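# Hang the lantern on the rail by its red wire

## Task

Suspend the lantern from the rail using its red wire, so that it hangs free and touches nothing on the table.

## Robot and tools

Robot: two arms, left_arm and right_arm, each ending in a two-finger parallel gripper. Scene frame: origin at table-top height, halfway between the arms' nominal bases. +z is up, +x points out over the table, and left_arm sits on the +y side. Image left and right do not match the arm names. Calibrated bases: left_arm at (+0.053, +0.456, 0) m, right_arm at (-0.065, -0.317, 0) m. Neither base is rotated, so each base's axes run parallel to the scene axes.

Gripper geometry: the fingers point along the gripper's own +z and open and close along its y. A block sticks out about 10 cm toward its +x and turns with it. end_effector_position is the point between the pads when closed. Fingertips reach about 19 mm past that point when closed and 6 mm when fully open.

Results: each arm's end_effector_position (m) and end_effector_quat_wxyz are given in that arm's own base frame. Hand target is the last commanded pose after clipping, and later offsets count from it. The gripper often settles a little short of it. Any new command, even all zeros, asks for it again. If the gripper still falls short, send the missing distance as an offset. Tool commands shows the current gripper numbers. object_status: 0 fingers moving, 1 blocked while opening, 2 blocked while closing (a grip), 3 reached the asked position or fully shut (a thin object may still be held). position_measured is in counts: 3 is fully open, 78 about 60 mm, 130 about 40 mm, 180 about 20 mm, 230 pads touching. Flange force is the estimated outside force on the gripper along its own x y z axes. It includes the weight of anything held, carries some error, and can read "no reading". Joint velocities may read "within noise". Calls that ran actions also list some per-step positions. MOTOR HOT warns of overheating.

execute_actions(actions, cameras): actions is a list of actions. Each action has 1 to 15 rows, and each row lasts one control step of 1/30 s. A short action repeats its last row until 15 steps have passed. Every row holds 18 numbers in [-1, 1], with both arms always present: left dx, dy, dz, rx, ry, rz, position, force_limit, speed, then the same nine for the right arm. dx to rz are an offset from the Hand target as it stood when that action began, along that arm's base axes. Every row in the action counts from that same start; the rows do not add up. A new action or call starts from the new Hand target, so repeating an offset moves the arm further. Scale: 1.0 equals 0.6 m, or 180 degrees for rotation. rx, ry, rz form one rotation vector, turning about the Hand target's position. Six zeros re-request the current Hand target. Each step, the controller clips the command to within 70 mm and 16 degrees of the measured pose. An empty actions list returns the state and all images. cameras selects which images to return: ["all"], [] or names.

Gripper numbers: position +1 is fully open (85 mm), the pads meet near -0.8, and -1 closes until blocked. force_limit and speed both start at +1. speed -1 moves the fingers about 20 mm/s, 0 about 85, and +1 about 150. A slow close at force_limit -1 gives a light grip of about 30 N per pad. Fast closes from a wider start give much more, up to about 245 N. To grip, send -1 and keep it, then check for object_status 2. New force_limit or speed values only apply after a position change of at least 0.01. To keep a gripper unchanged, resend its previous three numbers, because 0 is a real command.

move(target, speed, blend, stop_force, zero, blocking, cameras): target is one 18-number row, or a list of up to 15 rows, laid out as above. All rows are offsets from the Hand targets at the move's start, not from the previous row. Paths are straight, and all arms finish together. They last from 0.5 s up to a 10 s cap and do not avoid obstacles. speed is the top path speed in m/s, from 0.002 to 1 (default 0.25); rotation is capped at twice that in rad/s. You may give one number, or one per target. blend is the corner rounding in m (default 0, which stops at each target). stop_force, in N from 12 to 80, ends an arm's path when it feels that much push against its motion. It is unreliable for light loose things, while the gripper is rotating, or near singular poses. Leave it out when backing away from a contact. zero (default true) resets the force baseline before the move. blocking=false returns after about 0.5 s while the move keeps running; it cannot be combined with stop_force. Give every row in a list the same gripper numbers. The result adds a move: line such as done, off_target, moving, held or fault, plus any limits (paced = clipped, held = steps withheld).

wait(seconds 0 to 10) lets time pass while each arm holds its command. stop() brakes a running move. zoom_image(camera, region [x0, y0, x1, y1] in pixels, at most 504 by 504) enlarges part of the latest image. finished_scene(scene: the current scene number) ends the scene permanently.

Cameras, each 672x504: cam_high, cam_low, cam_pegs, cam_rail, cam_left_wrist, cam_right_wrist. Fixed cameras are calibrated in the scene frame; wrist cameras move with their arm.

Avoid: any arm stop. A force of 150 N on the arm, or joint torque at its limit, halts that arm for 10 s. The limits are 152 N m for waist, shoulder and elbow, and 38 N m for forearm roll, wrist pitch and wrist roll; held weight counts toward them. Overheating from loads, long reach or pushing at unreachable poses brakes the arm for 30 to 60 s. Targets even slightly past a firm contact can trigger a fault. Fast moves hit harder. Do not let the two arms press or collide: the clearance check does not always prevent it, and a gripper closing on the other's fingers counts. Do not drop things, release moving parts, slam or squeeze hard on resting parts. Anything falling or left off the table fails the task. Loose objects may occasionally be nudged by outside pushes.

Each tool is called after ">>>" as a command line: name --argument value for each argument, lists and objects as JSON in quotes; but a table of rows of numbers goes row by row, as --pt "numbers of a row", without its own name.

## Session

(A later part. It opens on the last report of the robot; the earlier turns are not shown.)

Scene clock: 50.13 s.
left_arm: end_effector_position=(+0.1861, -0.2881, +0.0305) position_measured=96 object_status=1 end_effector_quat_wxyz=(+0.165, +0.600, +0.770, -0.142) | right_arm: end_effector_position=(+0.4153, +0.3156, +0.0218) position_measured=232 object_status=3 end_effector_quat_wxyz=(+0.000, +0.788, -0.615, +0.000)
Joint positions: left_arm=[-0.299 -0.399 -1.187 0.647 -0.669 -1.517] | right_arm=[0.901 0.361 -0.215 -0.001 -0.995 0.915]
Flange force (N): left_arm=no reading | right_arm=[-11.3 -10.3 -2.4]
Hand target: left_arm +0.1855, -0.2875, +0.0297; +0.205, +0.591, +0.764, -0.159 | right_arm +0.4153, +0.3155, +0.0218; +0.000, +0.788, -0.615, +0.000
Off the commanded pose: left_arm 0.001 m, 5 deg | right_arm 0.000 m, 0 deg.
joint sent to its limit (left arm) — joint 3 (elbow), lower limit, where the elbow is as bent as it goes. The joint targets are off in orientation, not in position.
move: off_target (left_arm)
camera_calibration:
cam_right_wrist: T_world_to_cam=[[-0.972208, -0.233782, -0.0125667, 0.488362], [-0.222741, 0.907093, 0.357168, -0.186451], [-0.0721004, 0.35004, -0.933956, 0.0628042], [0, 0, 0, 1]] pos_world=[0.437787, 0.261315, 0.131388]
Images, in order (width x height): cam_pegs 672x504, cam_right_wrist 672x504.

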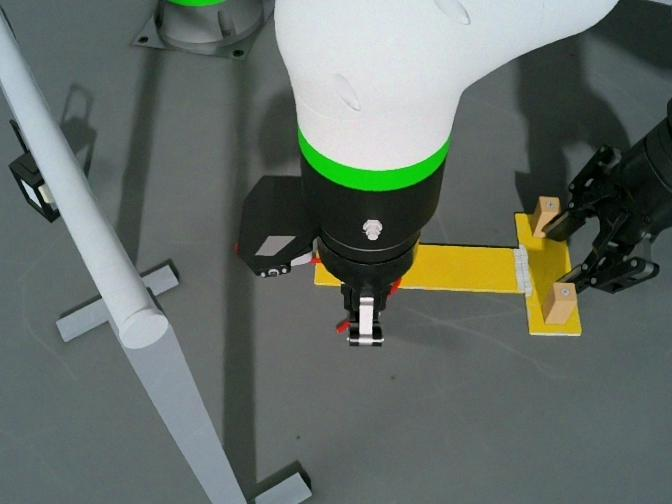

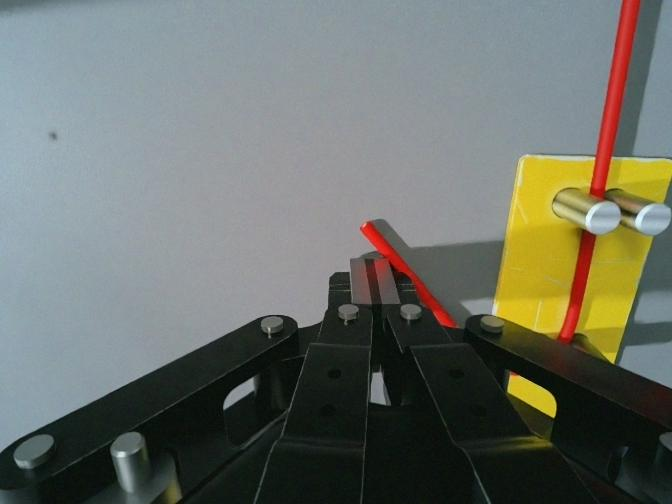

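>>> move --pt "0 0 0 0 0 0 1 0.5 -1 -0.0086 -0.0281 0 0 0 0 -1 0 0" --pt "0 0 0 0 0 0 1 0.5 -1 -0.0223 -0.045 0 0 0 0 -1 0 0" --pt "0 0 0 0 0 0 1 0.5 -1 -0.037 -0.0613 0 0 0 0 -1 0 0" --pt "0 0 0 0 0 0 1 0.5 -1 0.06 -0.045 0 0 0 0 -1 0 0" --pt "0 0 0 0 0 0 1 0.5 -1 0.05 -0.04 0.2 0 0 0.3 -1 0 0" --pt "0 0 0 0 0 0 1 0.5 -1 -0.111 -0.009 0.26 0 0 0.7 -1 0 0" --pt "0 0 0 0 0 0 1 0.5 -1 -0.111 -0.009 0.22 0 0 0.99 -1 0 0" --speed '[0.04,0.04,0.04,0.12,0.2,0.3,0.3]' --blend '[0.003,0.003,0.001,0.01,0.01,0.01,0]' --cameras '["cam_right_wrist","cam_pegs","cam_left_wrist"]'

Scene clock: 59.73 s.
left_arm: end_effector_position=(+0.1861, -0.2881, +0.0305) position_measured=96 object_status=1 end_effector_quat_wxyz=(+0.165, +0.600, +0.770, -0.142) | right_arm: end_effector_position=(+0.3487, +0.3102, +0.1538) position_measured=232 object_status=3 end_effector_quat_wxyz=(+0.000, +0.628, +0.778, +0.000)
Joint positions: left_arm=[-0.299 -0.399 -1.187 0.647 -0.669 -1.517] | right_arm=[1.01 0.091 -0.21 0.001 -1.27 3.916]
Flange force (N): left_arm=no reading | right_arm=[7.3 5.3 -1.9]
Hand target: left_arm +0.1855, -0.2875, +0.0297; +0.205, +0.591, +0.764, -0.159 | right_arm +0.3487, +0.3101, +0.1538; +0.000, +0.628, +0.778, +0.000
Off the commanded pose: left_arm 0.001 m, 5 deg | right_arm 0.000 m, 0 deg.
joint sent to its limit (left arm) — joint 3 (elbow), lower limit, where the elbow is as bent as it goes. The joint targets are off in orientation, not in position.
move: off_target (left_arm)
camera_calibration:
cam_left_wrist: T_world_to_cam=[[0.969619, 0.244087, -0.0161248, -0.100567], [0.185875, -0.692316, 0.697244, -0.233767], [0.159024, -0.679058, -0.716653, -0.0731608], [0, 0, 0, 1]] pos_world=[0.152598, -0.186974, 0.10894]
cam_right_wrist: T_world_to_cam=[[0.979103, 0.202983, -0.0124919, -0.391905], [0.193972, -0.913651, 0.357235, 0.175914], [0.0610995, -0.352193, -0.933931, 0.354551], [0, 0, 0, 1]] pos_world=[0.32793, 0.365145, 0.263388]
Images, in order (width x height): cam_pegs 672x504, cam_left_wrist 672x504, cam_right_wrist 672x504.

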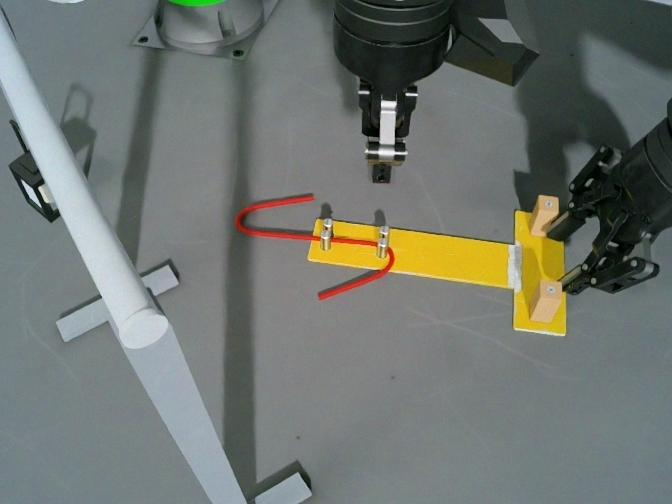

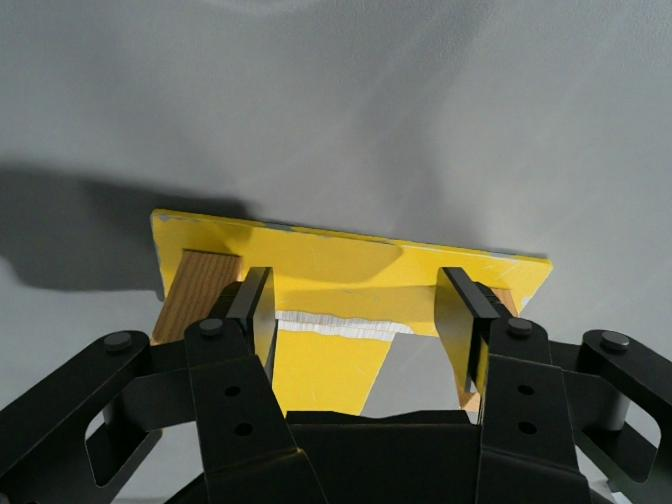

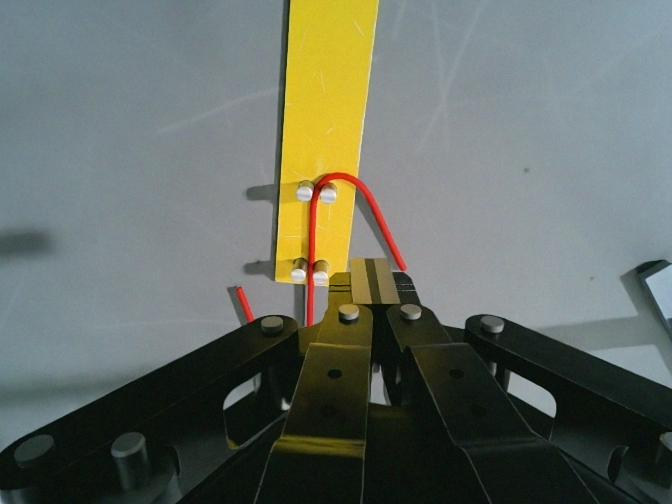

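>>> move --pt "0 0 0 0 0 0 1 0.5 -1 -0.0392 -0.0512 -0.13 0 0 -0.0222 -0.376 0 -1" --speed 0.12 --cameras '["cam_right_wrist","cam_pegs"]'

Scene clock: 65.00 s.
left_arm: end_effector_position=(+0.1861, -0.2881, +0.0305) position_measured=96 object_status=1 end_effector_quat_wxyz=(+0.165, +0.600, +0.770, -0.142) | right_arm: end_effector_position=(+0.3252, +0.2794, +0.0758) position_measured=176 object_status=0 end_effector_quat_wxyz=(+0.000, +0.654, +0.756, +0.000)
Joint positions: left_arm=[-0.299 -0.399 -1.187 0.647 -0.669 -1.517] | right_arm=[1.019 0.075 -0.424 0.001 -1.071 3.837]
Flange force (N): left_arm=no reading | right_arm=[8.0 3.9 0.7]
Hand target: left_arm +0.1855, -0.2875, +0.0297; +0.205, +0.591, +0.764, -0.159 | right_arm +0.3252, +0.2794, +0.0758; +0.000, +0.654, +0.756, +0.000
Off the commanded pose: left_arm 0.001 m, 5 deg | right_arm 0.000 m, 0 deg.
joint sent to its limit (left arm) — joint 3 (elbow), lower limit, where the elbow is as bent as it goes. The joint targets are off in orientation, not in position.
move: off_target (left_arm)
camera_calibration:
cam_right_wrist: T_world_to_cam=[[0.990845, 0.134412, -0.0126276, -0.348309], [0.130022, -0.924924, 0.357224, 0.204242], [0.0363357, -0.355596, -0.933933, 0.281333], [0, 0, 0, 1]] pos_world=[0.308342, 0.335766, 0.185388]
Images, in order (width x height): cam_pegs 672x504, cam_right_wrist 672x504.

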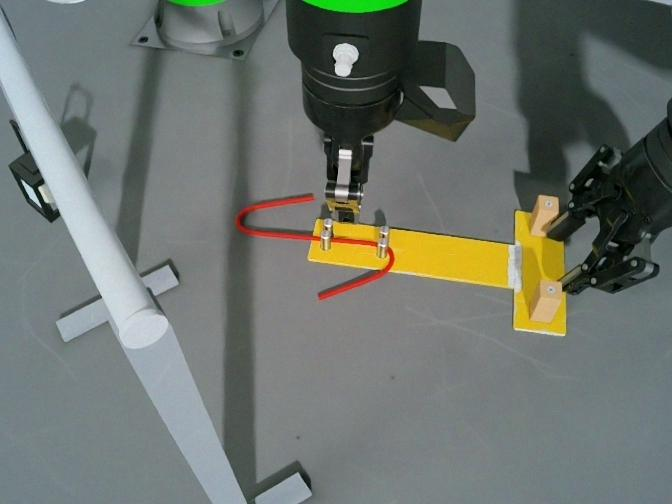

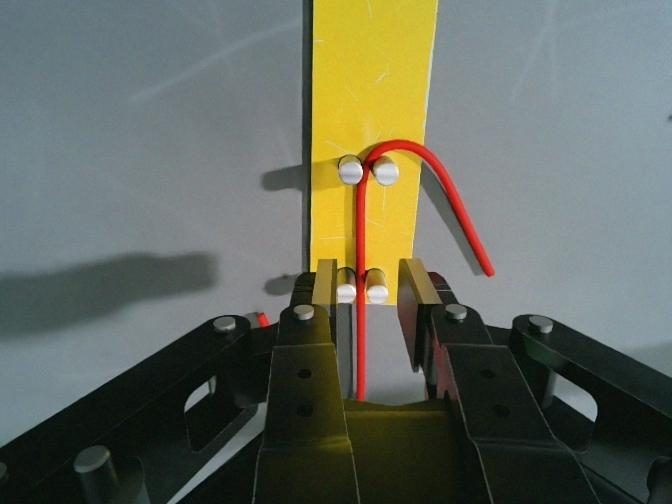

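>>> move --pt "0 0 0 0 0 0 1 0.5 -1 0 0.0075 -0.052 0 0 0 -0.376 0 -1" --pt "0 0 0 0 0 0 1 0.5 -1 0 0.0075 -0.0848 0 0 0 -0.376 0 -1" --speed '[0.08,0.05]'

>>> move --pt "0 0 0 0 0 0 1 0.5 -1 0 0 0 0 0 0 -1 0 -1" --cameras '["cam_right_wrist","cam_pegs"]'

Scene clock: 67.50 s.
left_arm: end_effector_position=(+0.1861, -0.2881, +0.0305) position_measured=96 object_status=1 end_effector_quat_wxyz=(+0.165, +0.600, +0.770, -0.142) | right_arm: end_effector_position=(+0.3252, +0.2839, +0.0250) position_measured=176 object_status=3 end_effector_quat_wxyz=(+0.000, +0.654, +0.756, +0.000)
Joint positions: left_arm=[-0.299 -0.399 -1.187 0.647 -0.669 -1.517] | right_arm=[1.024 0.155 -0.473 0.001 -0.942 3.832]
Flange force (N): left_arm=no reading | right_arm=[9.0 6.0 2.1]
Hand target: left_arm +0.1855, -0.2875, +0.0297; +0.205, +0.591, +0.764, -0.159 | right_arm +0.3252, +0.2839, +0.0249; +0.000, +0.654, +0.756, +0.000
Off the commanded pose: left_arm 0.001 m, 5 deg | right_arm 0.000 m, 0 deg.
joint sent to its limit (left arm) — joint 3 (elbow), lower limit, where the elbow is as bent as it goes. The joint targets are off in orientation, not in position.
move: off_target (left_arm)

Scene clock: 68.97 s.
left_arm: end_effector_position=(+0.1861, -0.2881, +0.0305) position_measured=96 object_status=1 end_effector_quat_wxyz=(+0.165, +0.600, +0.770, -0.142) | right_arm: end_effector_position=(+0.3252, +0.2839, +0.0249) position_measured=227 object_status=0 end_effector_quat_wxyz=(+0.000, +0.654, +0.756, +0.000)
Joint positions: left_arm=[-0.299 -0.399 -1.187 0.647 -0.669 -1.517] | right_arm=[1.024 0.156 -0.473 0.001 -0.942 3.832]
Flange force (N): left_arm=no reading | right_arm=[8.7 4.3 -0.2]
Hand target: left_arm +0.1855, -0.2875, +0.0297; +0.205, +0.591, +0.764, -0.159 | right_arm +0.3252, +0.2839, +0.0249; +0.000, +0.654, +0.756, +0.000
Off the commanded pose: left_arm 0.001 m, 5 deg | right_arm 0.000 m, 0 deg.
joint sent to its limit (left arm) — joint 3 (elbow), lower limit, where the elbow is as bent as it goes. The joint targets are off in orientation, not in position.
move: off_target (left_arm)
camera_calibration:
cam_right_wrist: T_world_to_cam=[[0.990845, 0.134412, -0.0126276, -0.349458], [0.130022, -0.924924, 0.357224, 0.226599], [0.0363357, -0.355596, -0.933933, 0.2354], [0, 0, 0, 1]] pos_world=[0.308242, 0.340266, 0.134488]
Images, in order (width x height): cam_pegs 672x504, cam_right_wrist 672x504.

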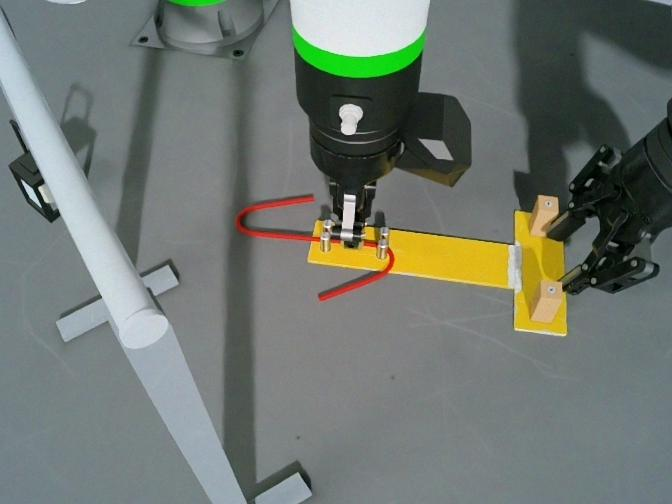

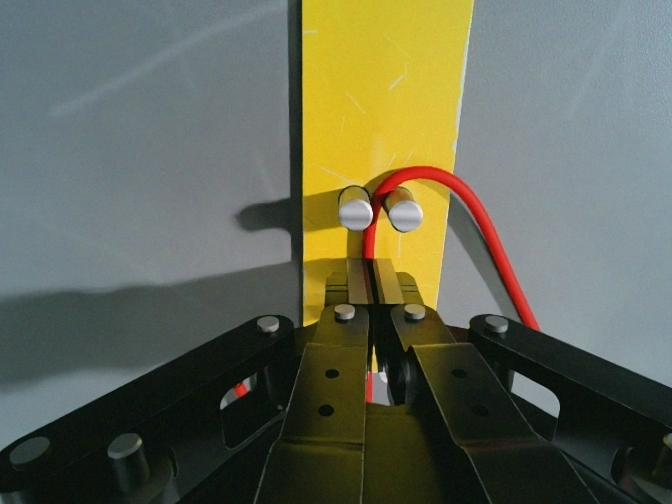

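>>> move --pt "0 0 0 0 0 0 1 0.5 -1 0 0 0.1 0 0 0 -1 0 -1" --speed 0.04 --cameras '["cam_right_wrist","cam_pegs"]'

Scene clock: 71.17 s.
left_arm: end_effector_position=(+0.1861, -0.2881, +0.0305) position_measured=96 object_status=1 end_effector_quat_wxyz=(+0.165, +0.600, +0.770, -0.142) | right_arm: end_effector_position=(+0.3252, +0.2839, +0.0849) position_measured=227 object_status=2 end_effector_quat_wxyz=(+0.000, +0.654, +0.756, +0.000)
Joint positions: left_arm=[-0.299 -0.399 -1.187 0.647 -0.669 -1.517] | right_arm=[1.024 0.071 -0.405 0.001 -1.095 3.832]
Flange force (N): left_arm=no reading | right_arm=[9.8 6.9 1.5]
Hand target: left_arm +0.1855, -0.2875, +0.0297; +0.205, +0.591, +0.764, -0.159 | right_arm +0.3252, +0.2839, +0.0849; +0.000, +0.654, +0.756, +0.000
Off the commanded pose: left_arm 0.001 m, 5 deg | right_arm 0.000 m, 0 deg.
joint sent to its limit (left arm) — joint 3 (elbow), lower limit, where the elbow is as bent as it goes. The joint targets are off in orientation, not in position.
move: off_target (left_arm)
camera_calibration:
cam_right_wrist: T_world_to_cam=[[0.990842, 0.134446, -0.0125347, -0.348828], [0.130021, -0.92492, 0.357237, 0.20515], [0.0364355, -0.355595, -0.93393, 0.2914], [0, 0, 0, 1]] pos_world=[0.308342, 0.340266, 0.194488]
Images, in order (width x height): cam_pegs 672x504, cam_right_wrist 672x504.

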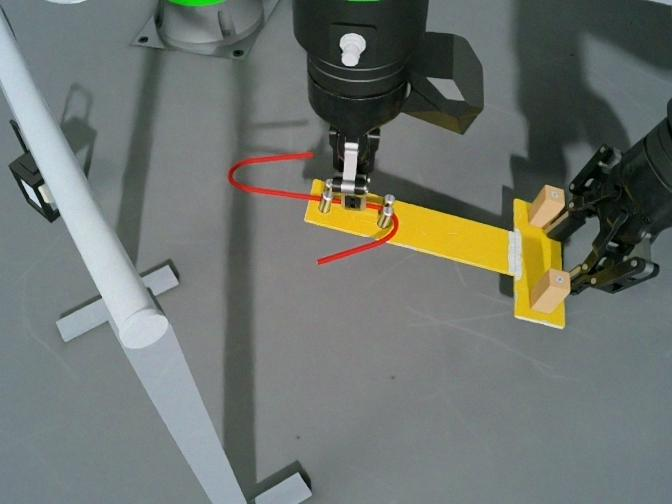

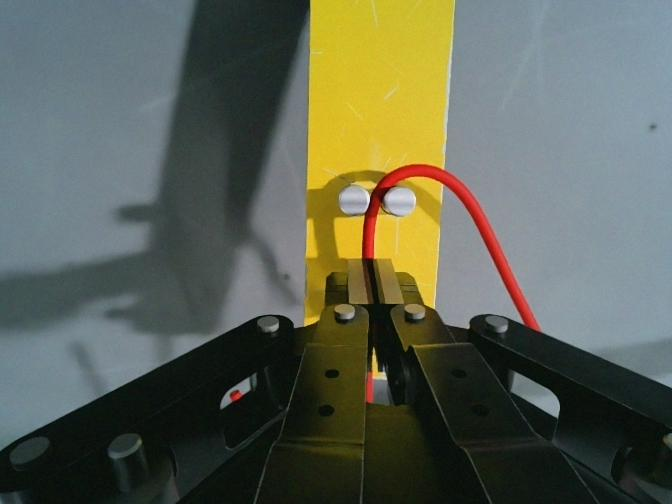

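>>> move --pt "0 0 0 0 0 0 1 0.5 -1 0 0 -0.07 0 0 0 -1 0 -1" --pt "0 0 0 0 0 0 1 0.5 -1 -0.0006 0.004 -0.07 0 0 0.012 -1 0 -1" --pt "0 0 0 0 0 0 1 0.5 -1 -0.0006 0.004 -0.05 0 0 -0.014 -1 0 -1" --pt "0 0 0 0 0 0 1 0.5 -1 -0.0006 0.004 -0.03 0 0 0.012 -1 0 -1" --pt "0 0 0 0 0 0 1 0.5 -1 -0.0006 0.004 0.02 0 0 0 -1 0 -1" --speed 0.05 --cameras '["cam_right_wrist","cam_pegs","cam_low"]'

Scene clock: 77.20 s.
left_arm: end_effector_position=(+0.1861, -0.2881, +0.0305) position_measured=96 object_status=1 end_effector_quat_wxyz=(+0.165, +0.600, +0.770, -0.142) | right_arm: end_effector_position=(+0.3248, +0.2863, +0.0968) position_measured=227 object_status=2 end_effector_quat_wxyz=(+0.000, +0.654, +0.756, +0.000)
Joint positions: left_arm=[-0.299 -0.399 -1.187 0.647 -0.669 -1.517] | right_arm=[1.028 0.06 -0.385 0.001 -1.125 3.828]
Flange force (N): left_arm=no reading | right_arm=[8.0 6.2 0.5]
Hand target: left_arm +0.1855, -0.2875, +0.0297; +0.205, +0.591, +0.764, -0.159 | right_arm +0.3248, +0.2863, +0.0969; +0.000, +0.654, +0.756, +0.000
Off the commanded pose: left_arm 0.001 m, 5 deg | right_arm 0.000 m, 0 deg.
joint sent to its limit (left arm) — joint 3 (elbow), lower limit, where the elbow is as bent as it goes. The joint targets are off in orientation, not in position.
move: off_target (left_arm)
camera_calibration:
cam_right_wrist: T_world_to_cam=[[0.990845, 0.134412, -0.0126276, -0.348574], [0.130022, -0.924924, 0.357224, 0.203138], [0.0363357, -0.355596, -0.933933, 0.303507], [0, 0, 0, 1]] pos_world=[0.307942, 0.342666, 0.206488]
Images, in order (width x height): cam_low 672x504, cam_pegs 672x504, cam_right_wrist 672x504.

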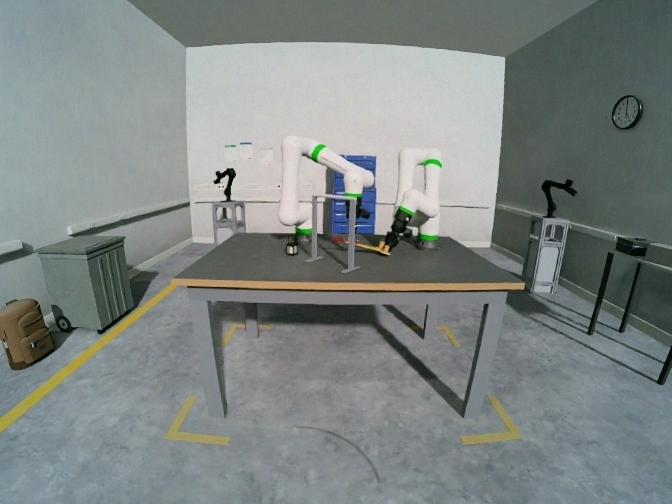

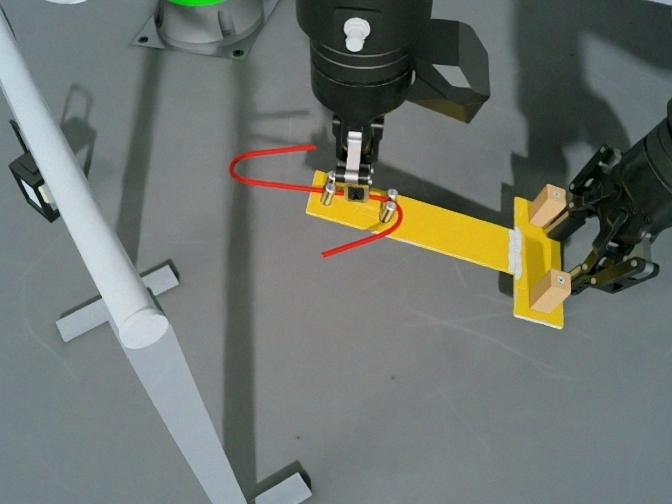

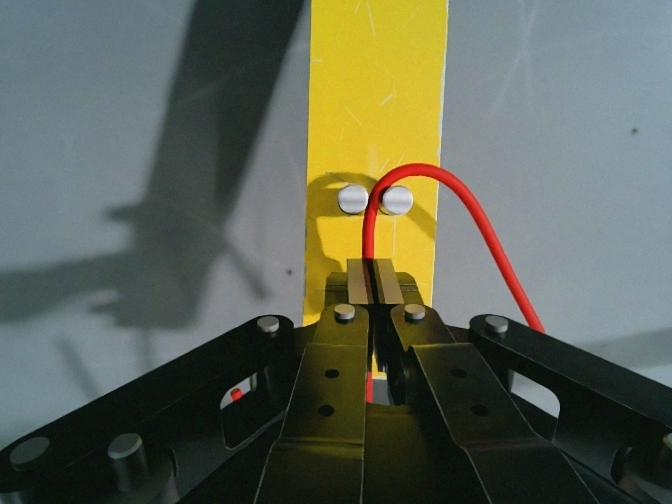

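>>> move --pt "0 0 0 0 0 0 1 0.5 -1 0 -0.003 0.0 0.055 0.008 0 -1 0 -1" --pt "0 0 0 0 0 0 1 0.5 -1 0 0.004 0.0 -0.055 -0.008 0 -1 0 -1" --pt "0 0 0 0 0 0 1 0.5 -1 0 -0.003 0.0 0.055 0.008 0 -1 0 -1" --pt "0 0 0 0 0 0 1 0.5 -1 0 0.004 0.0 -0.055 -0.008 0 -1 0 -1" --pt "0 0 0 0 0 0 1 0.5 -1 0 0 0 0 0 0 -1 0 -1" --speed 0.15 --cameras '["cam_right_wrist","cam_pegs"]'

Scene clock: 85.20 s.
left_arm: end_effector_position=(+0.1861, -0.2881, +0.0305) position_measured=96 object_status=1 end_effector_quat_wxyz=(+0.165, +0.600, +0.770, -0.142) | right_arm: end_effector_position=(+0.3248, +0.2863, +0.0969) position_measured=227 object_status=2 end_effector_quat_wxyz=(+0.000, +0.654, +0.756, +0.000)
Joint positions: left_arm=[-0.299 -0.399 -1.187 0.647 -0.669 -1.517] | right_arm=[1.028 0.06 -0.385 0.001 -1.125 3.828]
Flange force (N): left_arm=no reading | right_arm=[8.0 4.5 -1.0]
Hand target: left_arm +0.1855, -0.2875, +0.0297; +0.205, +0.591, +0.764, -0.159 | right_arm +0.3248, +0.2863, +0.0969; +0.000, +0.654, +0.756, +0.000
Off the commanded pose: left_arm 0.001 m, 5 deg | right_arm 0.000 m, 0 deg.
joint sent to its limit (left arm) — joint 3 (elbow), lower limit, where the elbow is as bent as it goes. The joint targets are off in orientation, not in position.
move: off_target (left_arm)
camera_calibration:
cam_right_wrist: T_world_to_cam=[[0.990855, 0.134348, -0.0125136, -0.348579], [0.129917, -0.924888, 0.357357, 0.20313], [0.0364366, -0.355715, -0.933884, 0.303507], [0, 0, 0, 1]] pos_world=[0.307942, 0.342665, 0.206488]
Images, in order (width x height): cam_pegs 672x504, cam_right_wrist 672x504.

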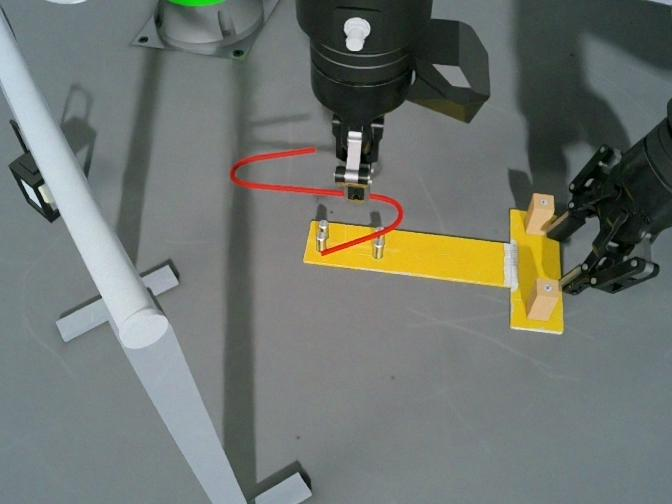

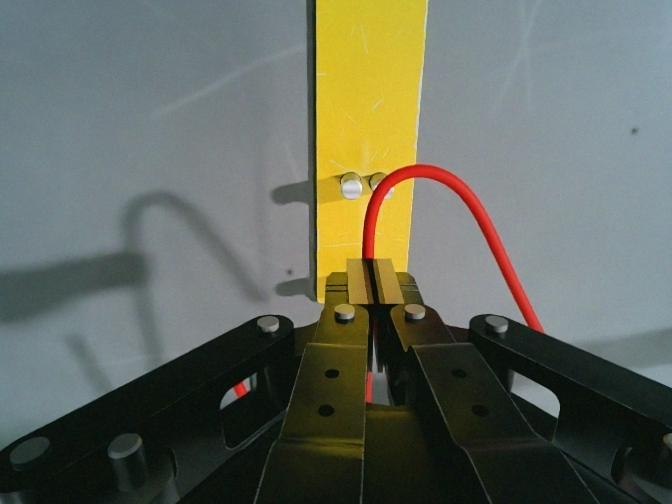

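>>> move --pt "0 0 0 0 0 0 1 0.5 -1 -0.141 -0.127 0.255 0 0 0 -1 0 -1" --pt "0 0 0 0 0 0 1 0.5 -1 0.025 -0.427 0.488 0 0 -0.25 -1 0 -1" --speed 0.2 --blend 0.03 --cameras '["all"]'

Scene clock: 91.87 s.
left_arm: end_effector_position=(+0.1861, -0.2881, +0.0305) position_measured=96 object_status=1 end_effector_quat_wxyz=(+0.165, +0.600, +0.770, -0.142) | right_arm: end_effector_position=(+0.3398, +0.0301, +0.3897) position_measured=227 object_status=2 end_effector_quat_wxyz=(+0.000, +0.894, +0.448, +0.000)
Joint positions: left_arm=[-0.299 -0.399 -1.187 0.647 -0.669 -1.517] | right_arm=[0.48 -0.242 0.038 0.001 -1.85 3.591]
Flange force (N): left_arm=no reading | right_arm=[10.6 2.7 -9.6]
Hand target: left_arm +0.1855, -0.2875, +0.0297; +0.205, +0.591, +0.764, -0.159 | right_arm +0.3398, +0.0301, +0.3897; +0.000, +0.894, +0.448, +0.000
Off the commanded pose: left_arm 0.001 m, 5 deg | right_arm 0.000 m, 0 deg.
joint sent to its limit (left arm) — joint 3 (elbow), lower limit, where the elbow is as bent as it goes. The joint targets are off in orientation, not in position.
move: off_target (left_arm)
camera_calibration:
cam_left_wrist: T_world_to_cam=[[0.969619, 0.244087, -0.0161248, -0.100567], [0.185875, -0.692316, 0.697244, -0.233767], [0.159024, -0.679058, -0.716653, -0.0731608], [0, 0, 0, 1]] pos_world=[0.152598, -0.186974, 0.10894]
cam_right_wrist: T_world_to_cam=[[0.79558, -0.605717, -0.0126265, -0.236606], [-0.562204, -0.745874, 0.357208, 0.089484], [-0.225785, -0.277089, -0.933939, 0.572028], [0, 0, 0, 1]] pos_world=[0.367703, 0.0819301, 0.499288]

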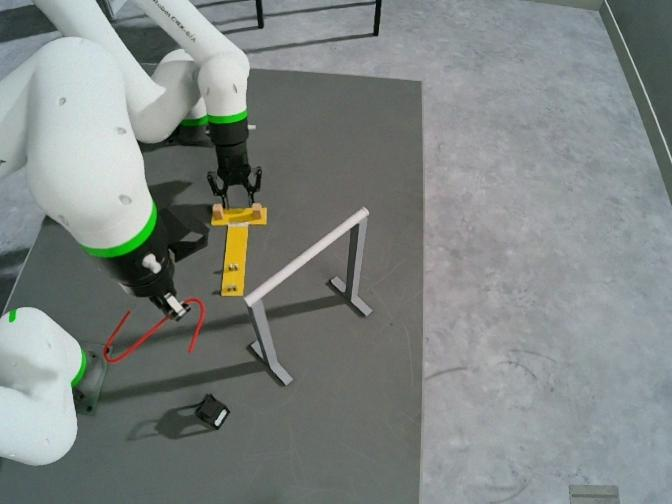

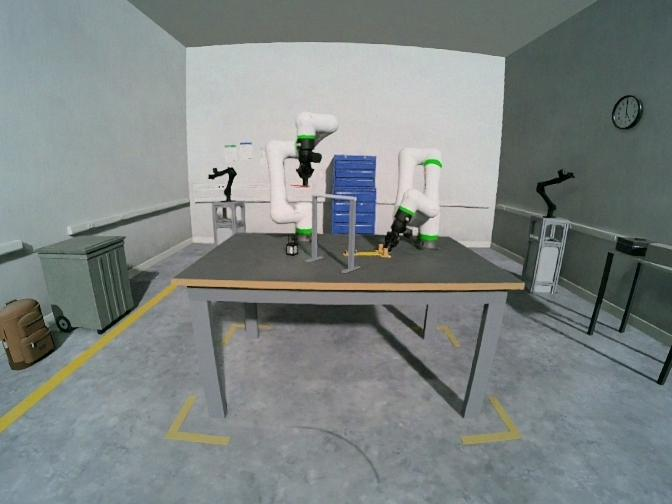

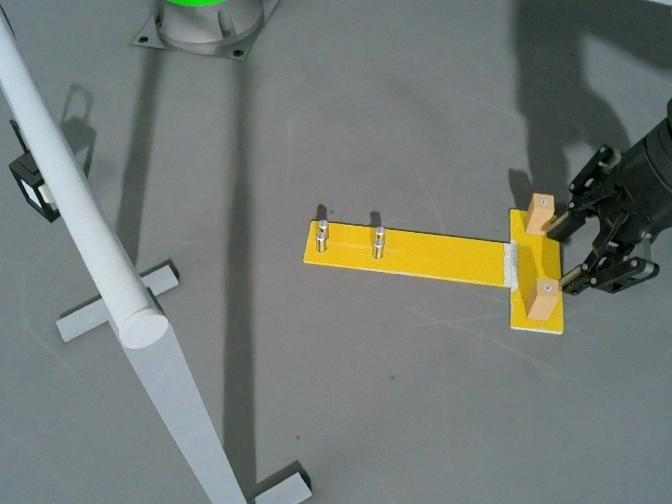

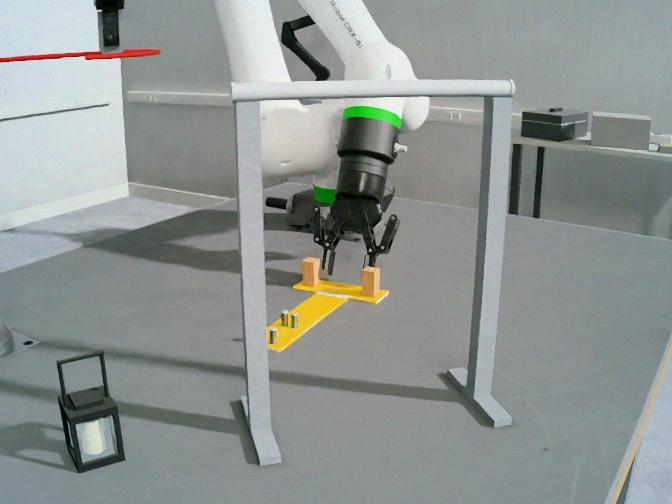

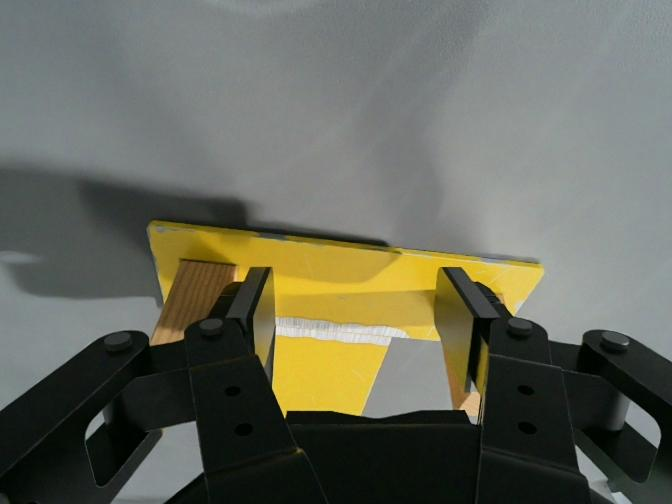

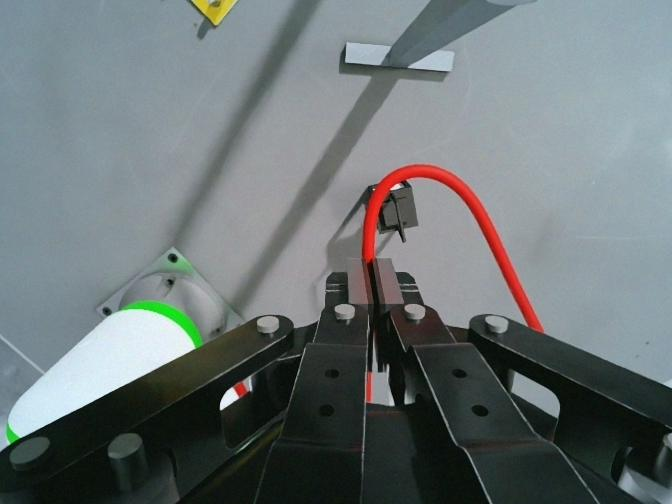

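>>> zoom_image --camera "cam_right_wrist" --region '[330, 160, 450, 250]'

>>> zoom_image --camera "cam_rail" --region '[30, 330, 150, 480]'

>>> zoom_image --camera "cam_high" --region '[180, 380, 260, 440]'

Scaled by 4.200 from the camera's 672x504 image, which has a finer 960x720 frame.

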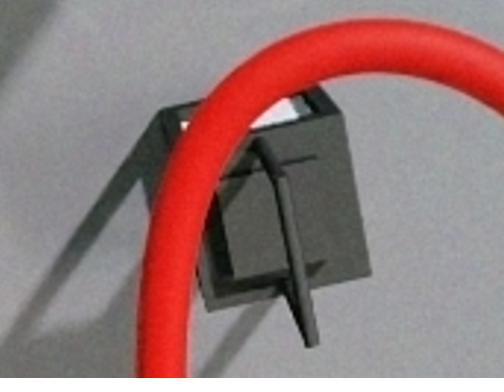

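Scaled by 3.360 from the camera's 672x504 image, which has a finer 960x720 frame.

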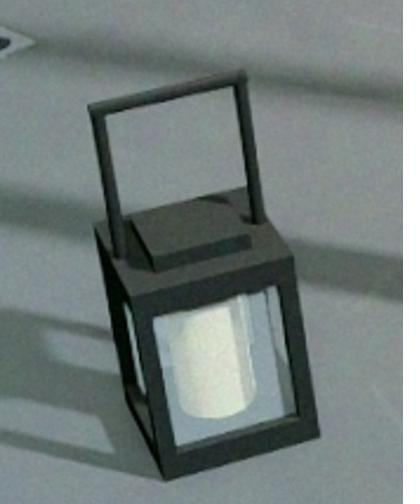

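Scaled by 6.300 from the camera's 672x504 image, which has a finer 960x720 frame.

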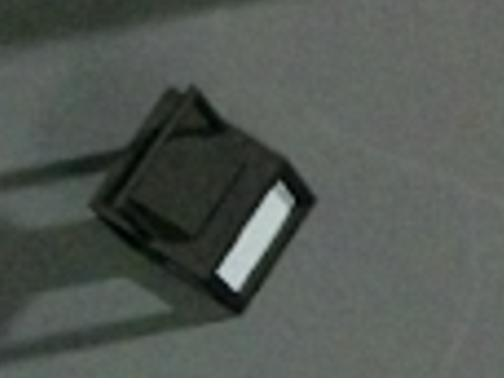

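>>> move --pt "0 0 0 0 0 0 1 0.5 -1 0.115 -0.255 0.05 0.53 0.099 -0.3655 -1 0 -1" --speed 0.25 --cameras '["cam_high","cam_right_wrist"]'

Scene clock: 101.83 s.
left_arm: end_effector_position=(+0.1861, -0.2881, +0.0305) position_measured=96 object_status=1 end_effector_quat_wxyz=(+0.165, +0.600, +0.770, -0.142) | right_arm: end_effector_position=(+0.4088, -0.1229, +0.4197) position_measured=227 object_status=2 end_effector_quat_wxyz=(+0.679, -0.681, +0.195, -0.195)
Joint positions: left_arm=[-0.299 -0.399 -1.187 0.647 -0.669 -1.517] | right_arm=[-0.997 0.105 0.004 -1.521 -2.006 3.255]
Flange force (N): left_arm=no reading | right_arm=[10.7 1.2 -0.8]
Hand target: left_arm +0.1855, -0.2875, +0.0297; +0.205, +0.591, +0.764, -0.159 | right_arm +0.4088, -0.1229, +0.4197; +0.679, -0.680, +0.195, -0.195
Off the commanded pose: left_arm 0.001 m, 5 deg | right_arm 0.000 m, 0 deg.
joint sent to its limit (left arm) — joint 3 (elbow), lower limit, where the elbow is as bent as it goes. The joint targets are off in orientation, not in position.
move: off_target (left_arm)
camera_calibration:
cam_right_wrist: T_world_to_cam=[[-0.000912129, 0.0138831, -0.999903, 0.4323], [-0.981303, 0.192435, 0.00356701, 0.438408], [0.192465, 0.981212, 0.013448, 0.159226], [0, 0, 0, 1]] pos_world=[0.39996, -0.246601, 0.428553]
Images, in order (width x height): cam_high 672x504, cam_right_wrist 672x504.

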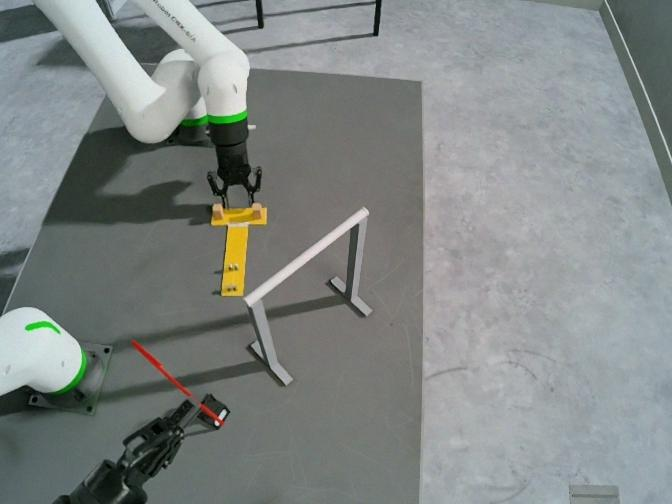

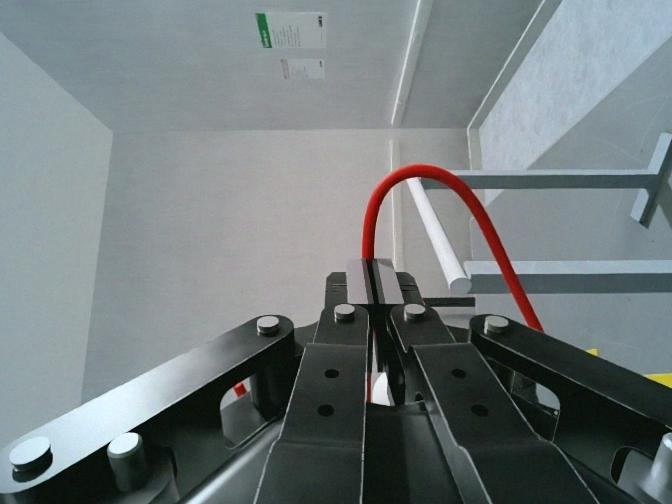

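>>> move --pt "0 0 0 0 0 0 1 0.5 -1 0.0455 -0.0075 -0.30 0.0942 0.1508 0 -1 0 -1" --pt "0 0 0 0 0 0 1 0.5 -1 0.0455 -0.0075 -0.463 0.0942 0.1508 0 -1 0 -1" --speed 0.15 --cameras '["cam_high","cam_right_wrist","cam_rail","cam_low"]'

>>> zoom_image --camera "cam_rail" --region '[0, 300, 220, 480]'

>>> zoom_image --camera "cam_low" --region '[260, 210, 330, 265]'

>>> zoom_image --camera "cam_high" --region '[140, 360, 270, 470]'

Scene clock: 106.37 s.
left_arm: end_effector_position=(+0.1861, -0.2881, +0.0305) position_measured=96 object_status=1 end_effector_quat_wxyz=(+0.165, +0.600, +0.770, -0.142) | right_arm: end_effector_position=(+0.4361, -0.1274, +0.1420) position_measured=227 object_status=2 end_effector_quat_wxyz=(+0.706, -0.601, +0.375, +0.000)
Joint positions: left_arm=[-0.299 -0.399 -1.187 0.647 -0.669 -1.517] | right_arm=[-0.903 0.611 -0.107 -1.336 -1.827 3.333]
Flange force (N): left_arm=no reading | right_arm=[8.8 -0.1 -0.1]
Hand target: left_arm +0.1855, -0.2875, +0.0297; +0.205, +0.591, +0.764, -0.159 | right_arm +0.4361, -0.1274, +0.1419; +0.706, -0.601, +0.375, +0.000
Off the commanded pose: left_arm 0.001 m, 5 deg | right_arm 0.000 m, 0 deg.
joint sent to its limit (left arm) — joint 3 (elbow), lower limit, where the elbow is as bent as it goes. The joint targets are off in orientation, not in position.
move: off_target (left_arm)
camera_calibration:
cam_right_wrist: T_world_to_cam=[[-0.449336, 0.294137, -0.843552, 0.363724], [-0.859191, 0.116374, 0.498245, 0.333919], [0.24472, 0.948652, 0.200429, 0.108685], [0, 0, 0, 1]] pos_world=[0.423738, -0.248949, 0.118663]
Images, in order (width x height): cam_high 672x504, cam_low 672x504, cam_rail 672x504, cam_right_wrist 672x504.

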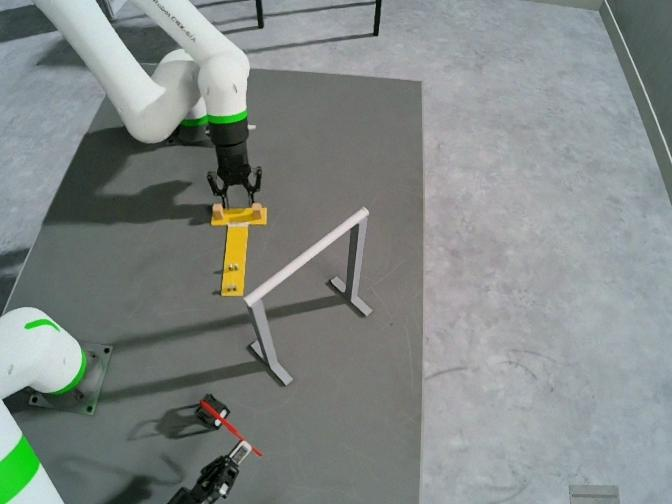

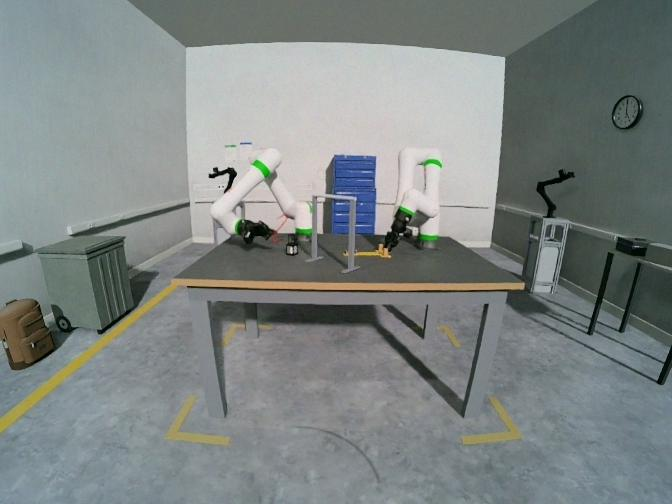

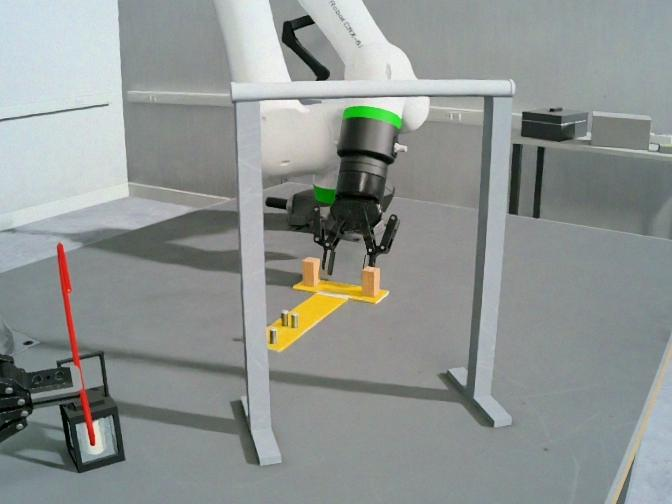

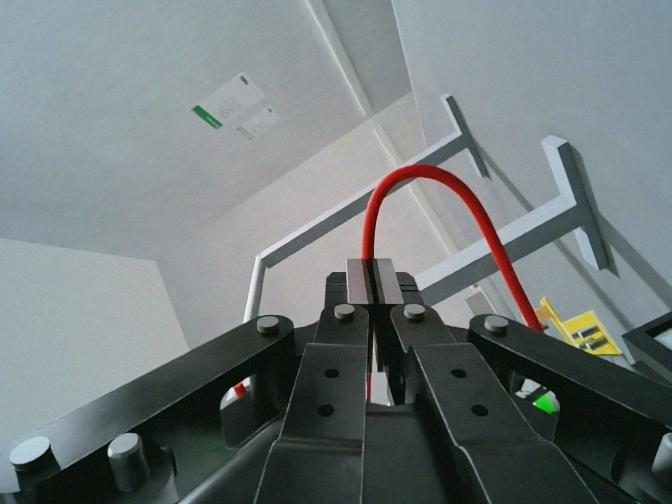

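Scaled by 2.291 from the camera's 672x504 image, which has a finer 960x720 frame.

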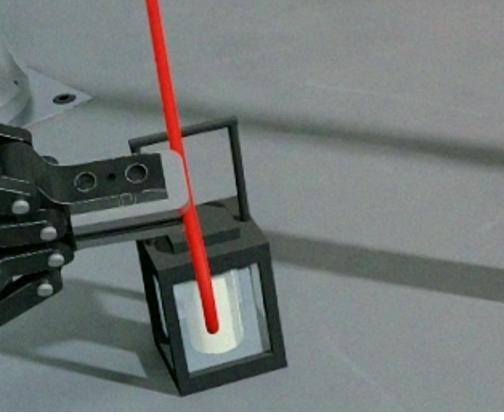

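Scaled by 7.200 from the camera's 672x504 image, which has a finer 960x720 frame.

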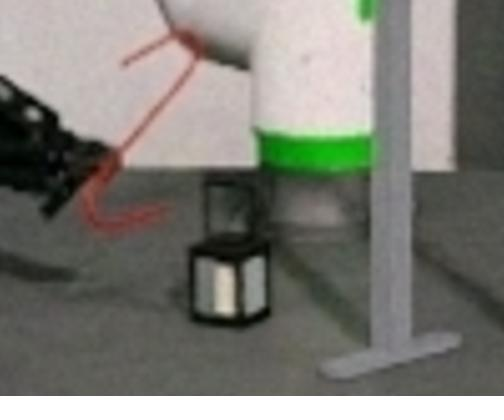

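Scaled by 3.877 from the camera's 672x504 image, which has a finer 960x720 frame.

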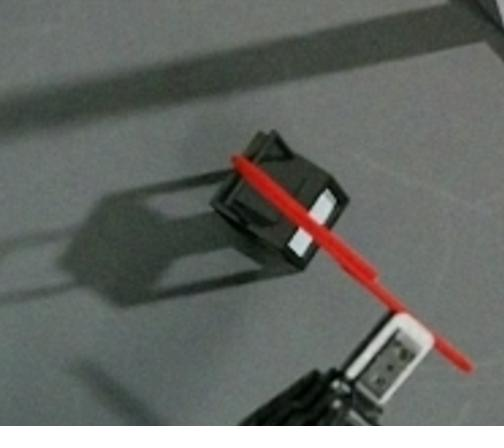

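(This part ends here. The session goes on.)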